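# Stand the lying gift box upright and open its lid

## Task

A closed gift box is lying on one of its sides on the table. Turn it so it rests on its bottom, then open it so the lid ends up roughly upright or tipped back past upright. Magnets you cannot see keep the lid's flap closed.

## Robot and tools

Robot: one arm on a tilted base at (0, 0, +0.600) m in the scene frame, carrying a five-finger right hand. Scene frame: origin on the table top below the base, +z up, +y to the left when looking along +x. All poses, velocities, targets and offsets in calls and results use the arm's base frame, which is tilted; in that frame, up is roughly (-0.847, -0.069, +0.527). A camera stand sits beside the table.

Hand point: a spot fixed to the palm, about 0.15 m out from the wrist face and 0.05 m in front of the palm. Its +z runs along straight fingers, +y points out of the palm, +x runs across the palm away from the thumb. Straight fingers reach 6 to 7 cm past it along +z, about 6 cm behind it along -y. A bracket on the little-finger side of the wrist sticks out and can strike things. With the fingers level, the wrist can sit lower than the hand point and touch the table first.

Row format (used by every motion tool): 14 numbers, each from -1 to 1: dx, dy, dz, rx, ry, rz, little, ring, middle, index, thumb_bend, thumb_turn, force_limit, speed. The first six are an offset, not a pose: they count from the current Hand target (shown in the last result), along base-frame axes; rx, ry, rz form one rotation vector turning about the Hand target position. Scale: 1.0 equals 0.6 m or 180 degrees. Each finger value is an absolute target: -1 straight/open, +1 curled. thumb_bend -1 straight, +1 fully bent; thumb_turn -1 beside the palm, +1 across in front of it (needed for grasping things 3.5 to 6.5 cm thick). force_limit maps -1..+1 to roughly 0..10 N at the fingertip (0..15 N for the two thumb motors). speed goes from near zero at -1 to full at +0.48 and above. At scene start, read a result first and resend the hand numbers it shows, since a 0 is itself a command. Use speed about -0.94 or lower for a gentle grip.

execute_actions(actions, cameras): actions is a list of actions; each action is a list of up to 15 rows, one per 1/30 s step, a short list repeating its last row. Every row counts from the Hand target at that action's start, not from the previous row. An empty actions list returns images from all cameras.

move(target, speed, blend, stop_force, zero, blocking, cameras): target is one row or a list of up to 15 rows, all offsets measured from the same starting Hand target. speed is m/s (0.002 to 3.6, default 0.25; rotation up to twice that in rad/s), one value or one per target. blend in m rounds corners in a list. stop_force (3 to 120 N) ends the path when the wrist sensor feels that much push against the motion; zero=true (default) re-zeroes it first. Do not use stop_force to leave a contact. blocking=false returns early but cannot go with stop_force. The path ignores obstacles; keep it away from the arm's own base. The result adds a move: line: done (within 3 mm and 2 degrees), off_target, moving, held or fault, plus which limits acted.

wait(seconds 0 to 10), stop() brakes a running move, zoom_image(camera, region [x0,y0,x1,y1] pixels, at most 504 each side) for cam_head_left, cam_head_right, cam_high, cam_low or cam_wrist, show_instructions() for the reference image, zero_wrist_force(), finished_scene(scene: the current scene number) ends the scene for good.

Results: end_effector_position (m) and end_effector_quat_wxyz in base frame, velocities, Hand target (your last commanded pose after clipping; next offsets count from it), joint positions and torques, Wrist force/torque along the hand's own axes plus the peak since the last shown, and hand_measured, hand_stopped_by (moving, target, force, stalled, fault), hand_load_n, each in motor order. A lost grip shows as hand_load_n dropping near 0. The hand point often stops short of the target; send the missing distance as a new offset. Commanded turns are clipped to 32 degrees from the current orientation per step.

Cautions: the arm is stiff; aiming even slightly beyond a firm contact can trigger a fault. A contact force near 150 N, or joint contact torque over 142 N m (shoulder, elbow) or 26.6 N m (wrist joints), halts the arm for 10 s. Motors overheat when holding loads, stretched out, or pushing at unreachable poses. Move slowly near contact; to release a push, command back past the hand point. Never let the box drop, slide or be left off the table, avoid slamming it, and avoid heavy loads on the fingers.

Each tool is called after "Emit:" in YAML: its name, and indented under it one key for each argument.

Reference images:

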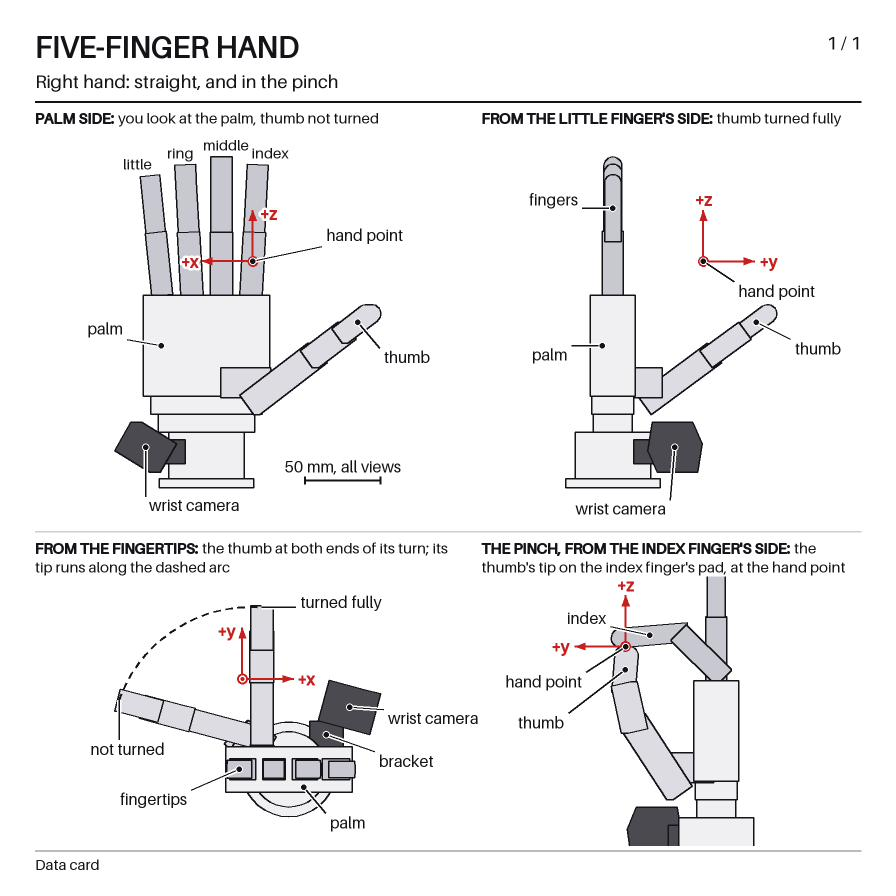

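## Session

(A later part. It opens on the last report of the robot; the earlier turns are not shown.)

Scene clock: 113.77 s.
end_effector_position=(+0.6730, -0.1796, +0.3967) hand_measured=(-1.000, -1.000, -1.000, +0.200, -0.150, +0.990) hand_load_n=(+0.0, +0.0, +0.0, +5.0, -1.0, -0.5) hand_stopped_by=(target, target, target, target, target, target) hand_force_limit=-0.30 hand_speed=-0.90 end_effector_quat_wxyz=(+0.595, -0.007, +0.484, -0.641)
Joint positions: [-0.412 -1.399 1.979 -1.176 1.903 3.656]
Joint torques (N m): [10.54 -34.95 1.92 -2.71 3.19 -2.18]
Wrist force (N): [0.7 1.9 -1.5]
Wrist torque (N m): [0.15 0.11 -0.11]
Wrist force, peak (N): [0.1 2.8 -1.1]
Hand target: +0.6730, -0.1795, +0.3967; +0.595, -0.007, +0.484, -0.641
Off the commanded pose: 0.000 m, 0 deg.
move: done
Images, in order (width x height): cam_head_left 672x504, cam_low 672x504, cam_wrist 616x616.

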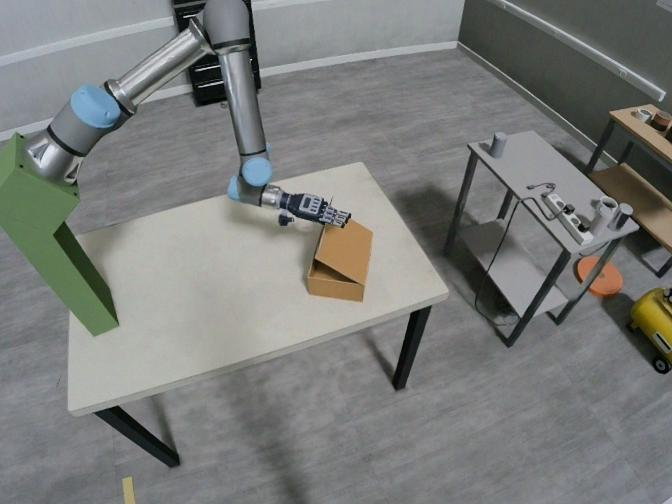

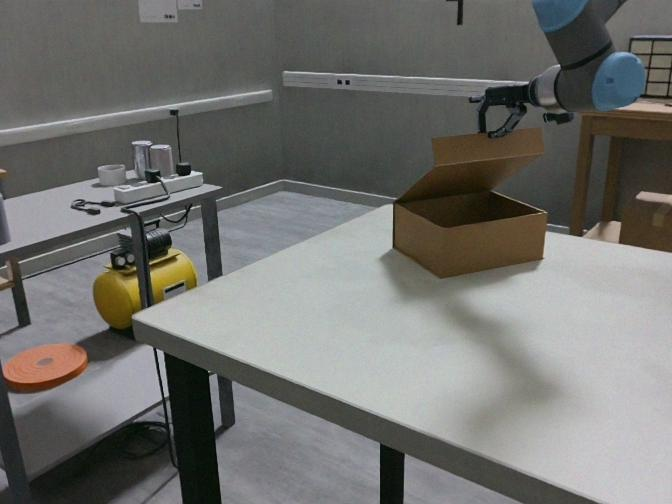

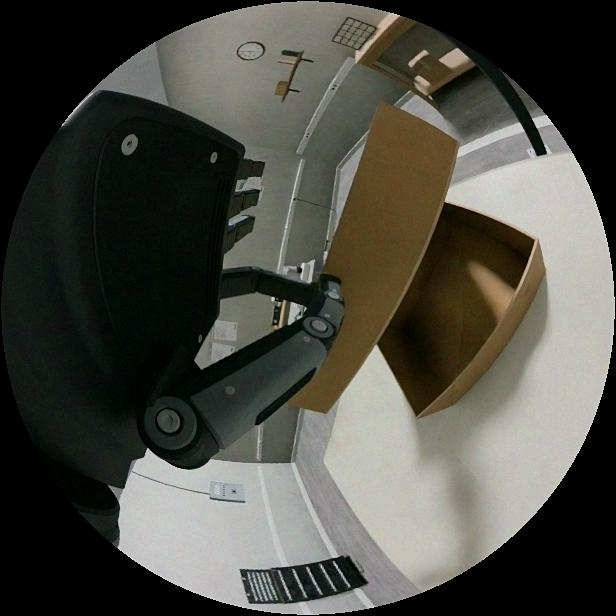

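Emit:
move:
  target: [0,0,0,0,0,0,-1,-1,-1,0.2,0.2,0.99,-0.4,-0.85]
  speed: 0.06
  cameras: ["cam_wrist","cam_low"]

Emit:
zoom_image:
  camera: "cam_wrist"
  region: [200, 180, 500, 480]

Emit:
zoom_image:
  camera: "cam_low"
  region: [400, 80, 580, 230]

Scene clock: 114.67 s.
end_effector_position=(+0.6730, -0.1795, +0.3967) hand_measured=(-1.000, -1.000, -1.000, +0.200, -0.118, +0.990) hand_load_n=(+0.0, +0.0, -0.5, +7.5, +4.0, +0.0) hand_stopped_by=(target, target, target, target, force, target) hand_force_limit=-0.40 hand_speed=-0.85 end_effector_quat_wxyz=(+0.595, -0.007, +0.484, -0.641)
Joint positions: [-0.412 -1.399 1.979 -1.176 1.903 3.656]
Joint torques (N m): [11.34 -37.92 -15.63 0.9 3.02 -2.32]
Wrist force (N): [1.0 1.6 -1.3]
Wrist torque (N m): [0.13 0.13 -0.05]
Wrist force, peak (N): [0.9 2.3 -1.0]
Hand target: +0.6730, -0.1795, +0.3967; +0.595, -0.007, +0.484, -0.641
Off the commanded pose: 0.000 m, 0 deg.
move: done
Images, in order (width x height): cam_low 672x504, cam_wrist 616x616.

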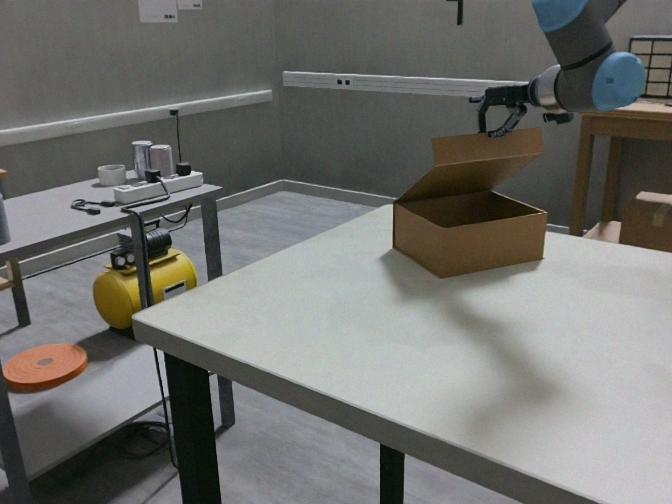

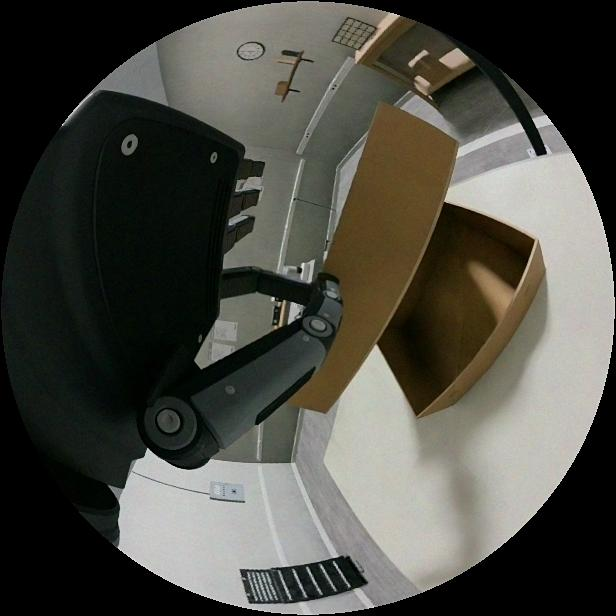

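Scaled by 1.680 from the camera's 616x616 image, which has a finer 880x880 frame.

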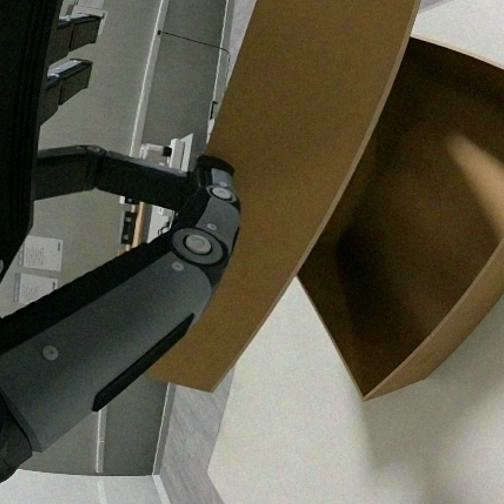

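Scaled by 2.800 from the camera's 672x504 image, which has a finer 960x720 frame.

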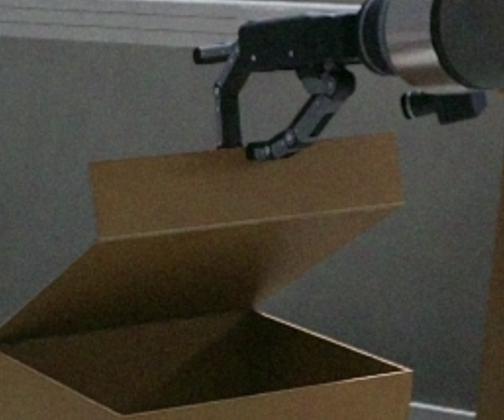

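Emit:
move:
  target:
    - [-0.0262,-0.0327,0.0578,0,0,0,-1,-1,-1,0.2,0.2,0.99,-0.4,-0.85]
    - [-0.0353,-0.0747,0.1198,0,0,0,-1,-1,-1,0.2,0.2,0.99,-0.4,-0.85]
  speed: 0.05
  blend: [0.01,0]
  cameras: ["cam_low","cam_head_left"]

Emit:
zoom_image:
  camera: "cam_head_left"
  region: [240, 170, 400, 320]

Emit:
zoom_image:
  camera: "cam_low"
  region: [380, 60, 612, 290]

Scene clock: 117.17 s.
end_effector_position=(+0.6518, -0.2244, +0.4689) hand_measured=(-1.000, -1.000, -1.000, +0.200, -0.118, +0.990) hand_load_n=(+0.0, +0.0, +0.0, +4.0, +2.5, -0.5) hand_stopped_by=(target, target, target, target, force, target) hand_force_limit=-0.40 hand_speed=-0.85 end_effector_quat_wxyz=(+0.595, -0.007, +0.484, -0.641) end_effector_velocity=(+0.000, +0.001, -0.002) end_effector_angular_velocity=(+0.001, -0.001, -0.002)
Joint positions: [-0.522 -1.511 1.896 -0.964 1.811 3.72]
Joint velocities: [0.002 0.001 0.004 -0.005 0.005 -0.001]
Joint torques (N m): [9.63 -32.76 4.56 -2.55 3.01 -1.53]
Wrist force (N): [0.6 1.9 -0.9]
Wrist torque (N m): [0.20 0.06 -0.04]
Wrist force, peak (N): [0.8 2.6 -1.3]
Hand target: +0.6518, -0.2244, +0.4686; +0.595, -0.007, +0.484, -0.641
Off the commanded pose: 0.000 m, 0 deg.
move: done
Images, in order (width x height): cam_head_left 672x504, cam_low 672x504.

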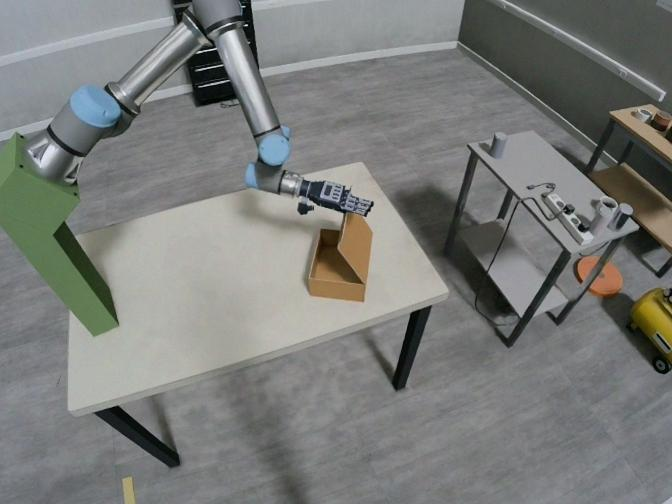

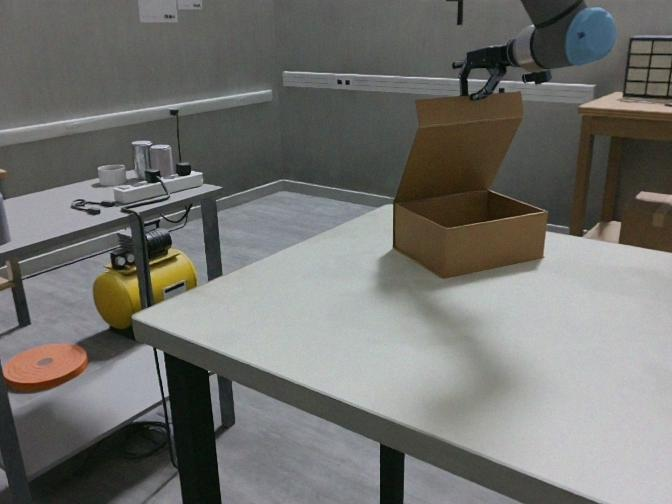

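Scaled by 3.150 from the camera's 672x504 image, which has a finer 960x720 frame.

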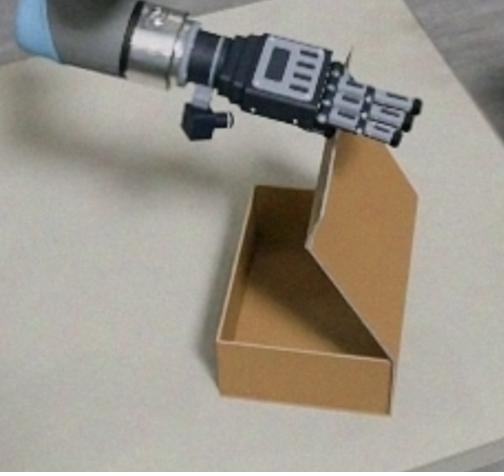

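Scaled by 2.172 from the camera's 672x504 image, which has a finer 960x720 frame.

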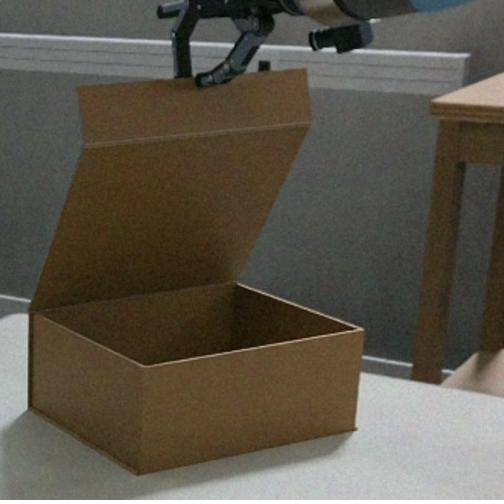

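Emit:
move:
  target:
    - [0.0138,-0.0672,0.0843,0,0,0,-1,-1,-1,0.2,0.2,0.99,-0.4,-0.85]
    - [0.0525,-0.1265,0.145,0,0,0,-1,-1,-1,0.2,0.2,0.99,-0.4,-0.85]
    - [0.0685,-0.144,0.1607,0,0,0,-1,-1,-1,0.2,0.2,0.99,-0.4,-0.85]
  speed: 0.05
  blend: [0.01,0.01,0]
  cameras: ["cam_low","cam_head_left"]

Emit:
zoom_image:
  camera: "cam_head_left"
  region: [260, 170, 420, 320]

Emit:
zoom_image:
  camera: "cam_low"
  region: [380, 50, 612, 290]

Scene clock: 120.90 s.
end_effector_position=(+0.6929, -0.3109, +0.5650) hand_measured=(-1.000, -1.000, -1.000, +0.200, -0.118, +0.990) hand_load_n=(+0.0, +0.0, +0.0, +2.0, +0.5, +0.5) hand_stopped_by=(target, target, target, target, force, target) hand_force_limit=-0.40 hand_speed=-0.85 end_effector_quat_wxyz=(+0.595, -0.007, +0.484, -0.641)
Joint positions: [-0.628 -1.411 1.527 -0.684 1.723 3.778]
Joint torques (N m): [1.52 -51.77 -1.77 -2.06 2.37 0.29]
Wrist force (N): [-0.2 1.3 -0.3]
Wrist torque (N m): [0.15 0.04 -0.03]
Wrist force, peak (N): [-0.5 3.7 -0.5]
Hand target: +0.6929, -0.3108, +0.5650; +0.595, -0.007, +0.484, -0.641
Off the commanded pose: 0.000 m, 0 deg.
move: done; blend cut to 0.0085 m at target 2
Images, in order (width x height): cam_head_left 672x504, cam_low 672x504.

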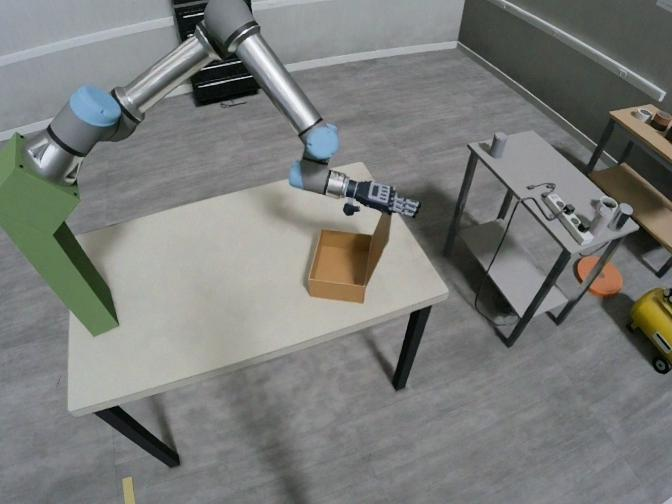

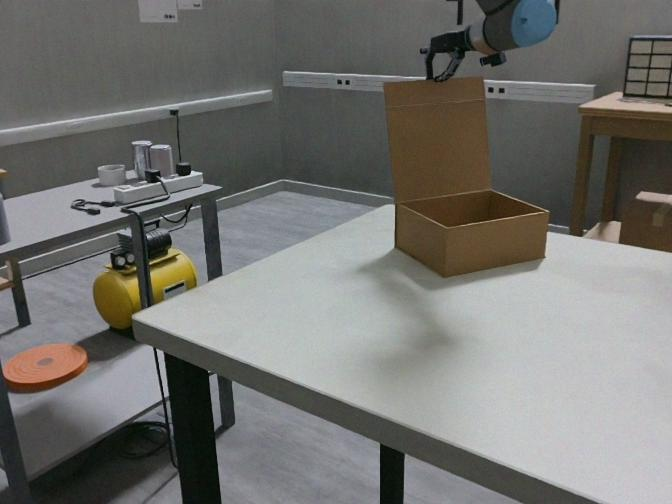

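Scaled by 3.150 from the camera's 672x504 image, which has a finer 960x720 frame.

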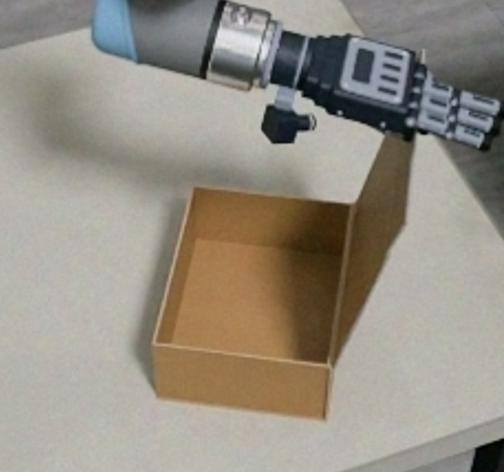

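Scaled by 2.100 from the camera's 672x504 image, which has a finer 960x720 frame.

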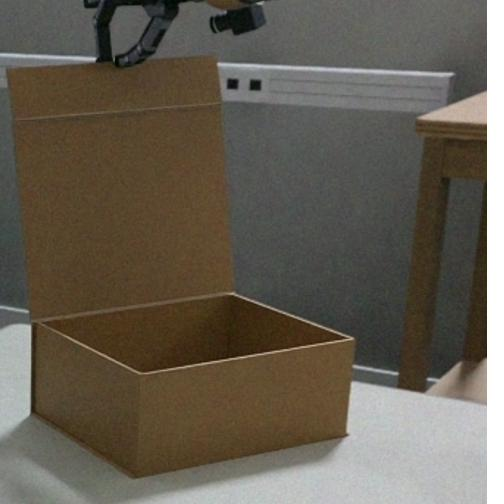

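Emit:
move:
  target: [0,0,0,0,0,0,-1,-1,-1,0.2,-0.7,0.99,-0.4,-0.6]
  speed: 0.05
  cameras: ["cam_low","cam_head_left"]

Emit:
zoom_image:
  camera: "cam_low"
  region: [380, 50, 612, 290]

Emit:
zoom_image:
  camera: "cam_head_left"
  region: [260, 170, 420, 320]

Scene clock: 122.50 s.
end_effector_position=(+0.6929, -0.3108, +0.5650) hand_measured=(-1.000, -1.000, -1.000, +0.200, -0.700, +0.990) hand_load_n=(+0.0, +0.0, +0.0, +0.0, +0.0, +0.0) hand_stopped_by=(target, target, target, target, target, target) hand_force_limit=-0.40 hand_speed=-0.60 end_effector_quat_wxyz=(+0.595, -0.007, +0.484, -0.641)
Joint positions: [-0.627 -1.411 1.527 -0.684 1.723 3.778]
Joint torques (N m): [4 -54.73 1.68 -1.63 2.29 -1.39]
Wrist force (N): [0.1 1.3 -0.2]
Wrist torque (N m): [0.14 0.06 -0.05]
Wrist force, peak (N): [0.3 1.5 -0.4]
Hand target: +0.6929, -0.3108, +0.5650; +0.595, -0.007, +0.484, -0.641
Off the commanded pose: 0.000 m, 0 deg.
move: done
Images, in order (width x height): cam_head_left 672x504, cam_low 672x504.

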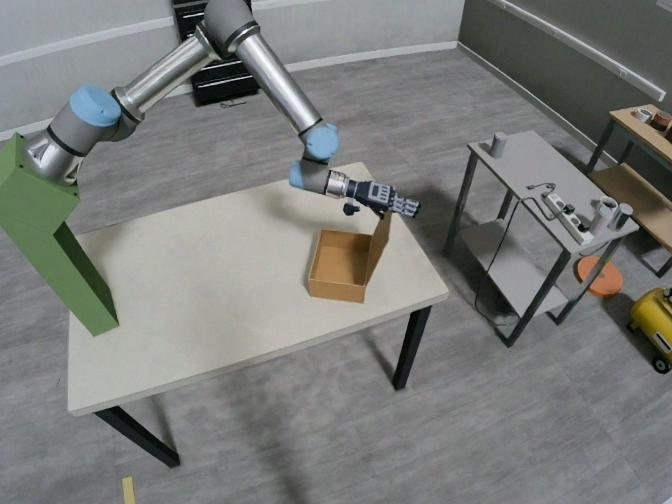

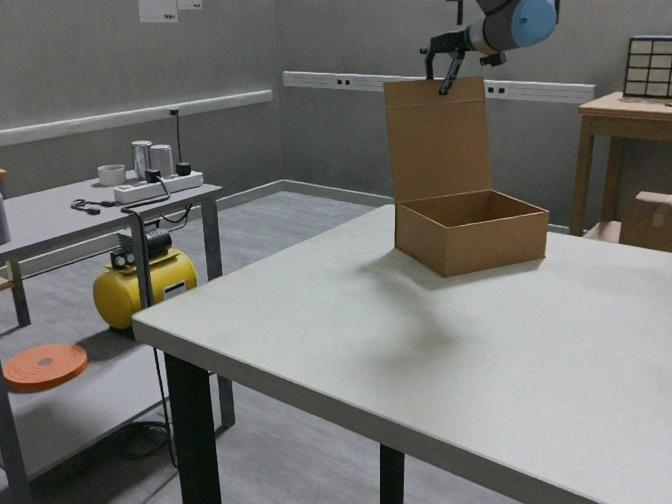

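Scaled by 2.100 from the camera's 672x504 image, which has a finer 960x720 frame.

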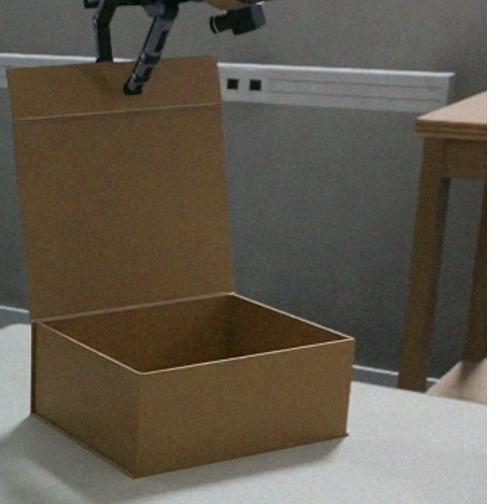

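Scaled by 3.150 from the camera's 672x504 image, which has a finer 960x720 frame.

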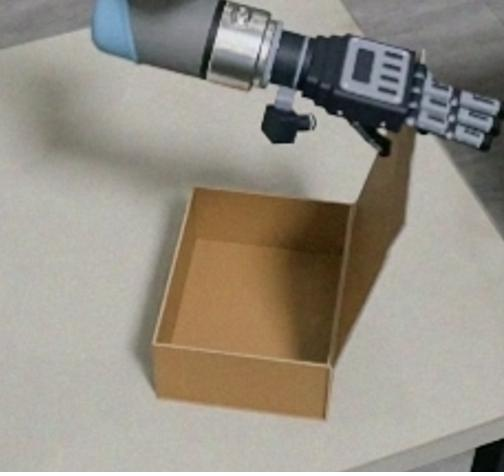

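Emit:
move:
  target:
    - [0,0,0,0,0,0,-1,-1,-1,0,-0.7,0.99,-0.4,-0.6]
    - [-0.1129,-0.0091,0.0704,0,0,0,-1,-1,-1,0,-0.7,0.99,-0.4,-0.6]
    - [-0.1871,0.0965,-0.035,0,0,0,-1,-1,-1,0,-0.7,0.99,-0.4,-0.6]
  speed: [0.06,0.06,0.15]
  blend: [0,0.01,0]
  cameras: ["cam_low","cam_head_left"]

Emit:
zoom_image:
  camera: "cam_low"
  region: [380, 50, 612, 290]

Emit:
zoom_image:
  camera: "cam_head_left"
  region: [260, 170, 420, 320]

Scene clock: 125.70 s.
end_effector_position=(+0.5807, -0.2528, +0.5441) hand_measured=(-1.000, -1.000, -1.000, +0.000, -0.700, +0.990) hand_load_n=(+0.0, +0.0, +0.0, +0.0, +0.0, +0.0) hand_stopped_by=(target, target, target, target, target, target) hand_force_limit=-0.40 hand_speed=-0.60 end_effector_quat_wxyz=(+0.595, -0.007, +0.484, -0.641)
Joint positions: [-0.677 -1.712 1.885 -0.737 1.681 3.805]
Joint torques (N m): [-10.46 -42.27 2.19 -0.87 -1.46 2.7]
Wrist force (N): [0.2 1.3 -0.7]
Wrist torque (N m): [0.16 0.08 -0.02]
Wrist force, peak (N): [0.1 1.6 -2.0]
Hand target: +0.5807, -0.2529, +0.5440; +0.595, -0.007, +0.484, -0.641
Off the commanded pose: 0.000 m, 0 deg.
move: done
Images, in order (width x height): cam_head_left 672x504, cam_low 672x504.

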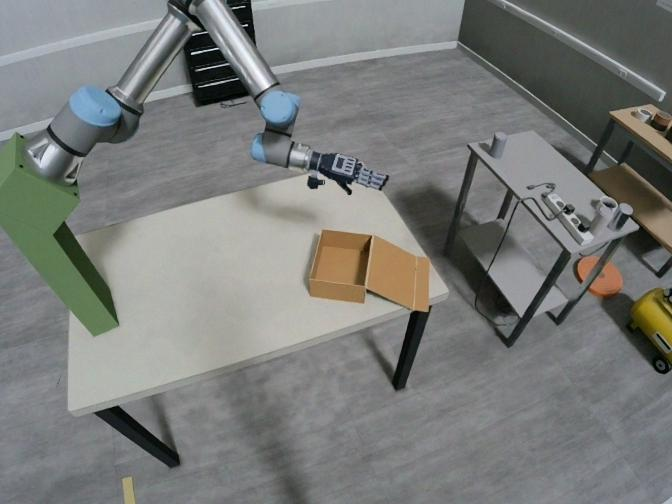

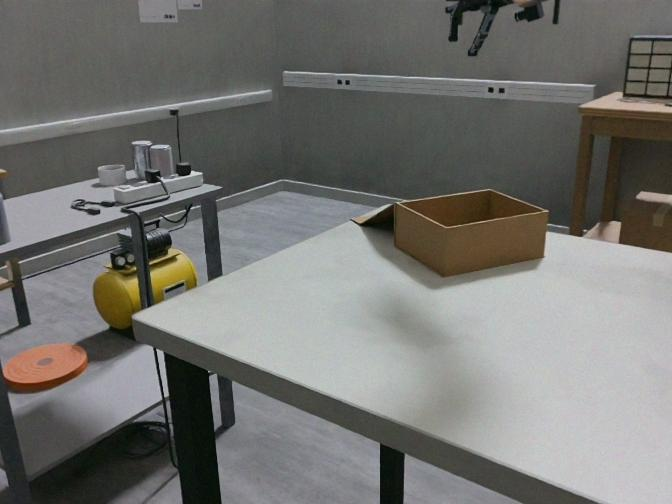

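Scaled by 2.100 from the camera's 672x504 image, which has a finer 960x720 frame.

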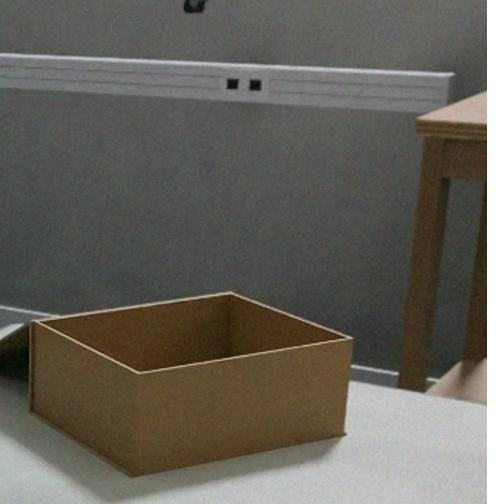

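Scaled by 3.150 from the camera's 672x504 image, which has a finer 960x720 frame.

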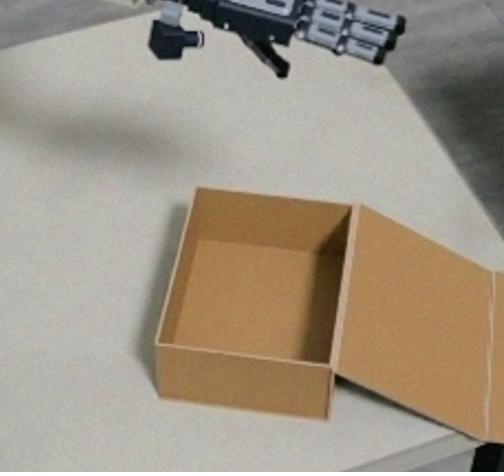

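Emit:
finished_scene:
  scene: 2

The scene is finished: the task was done.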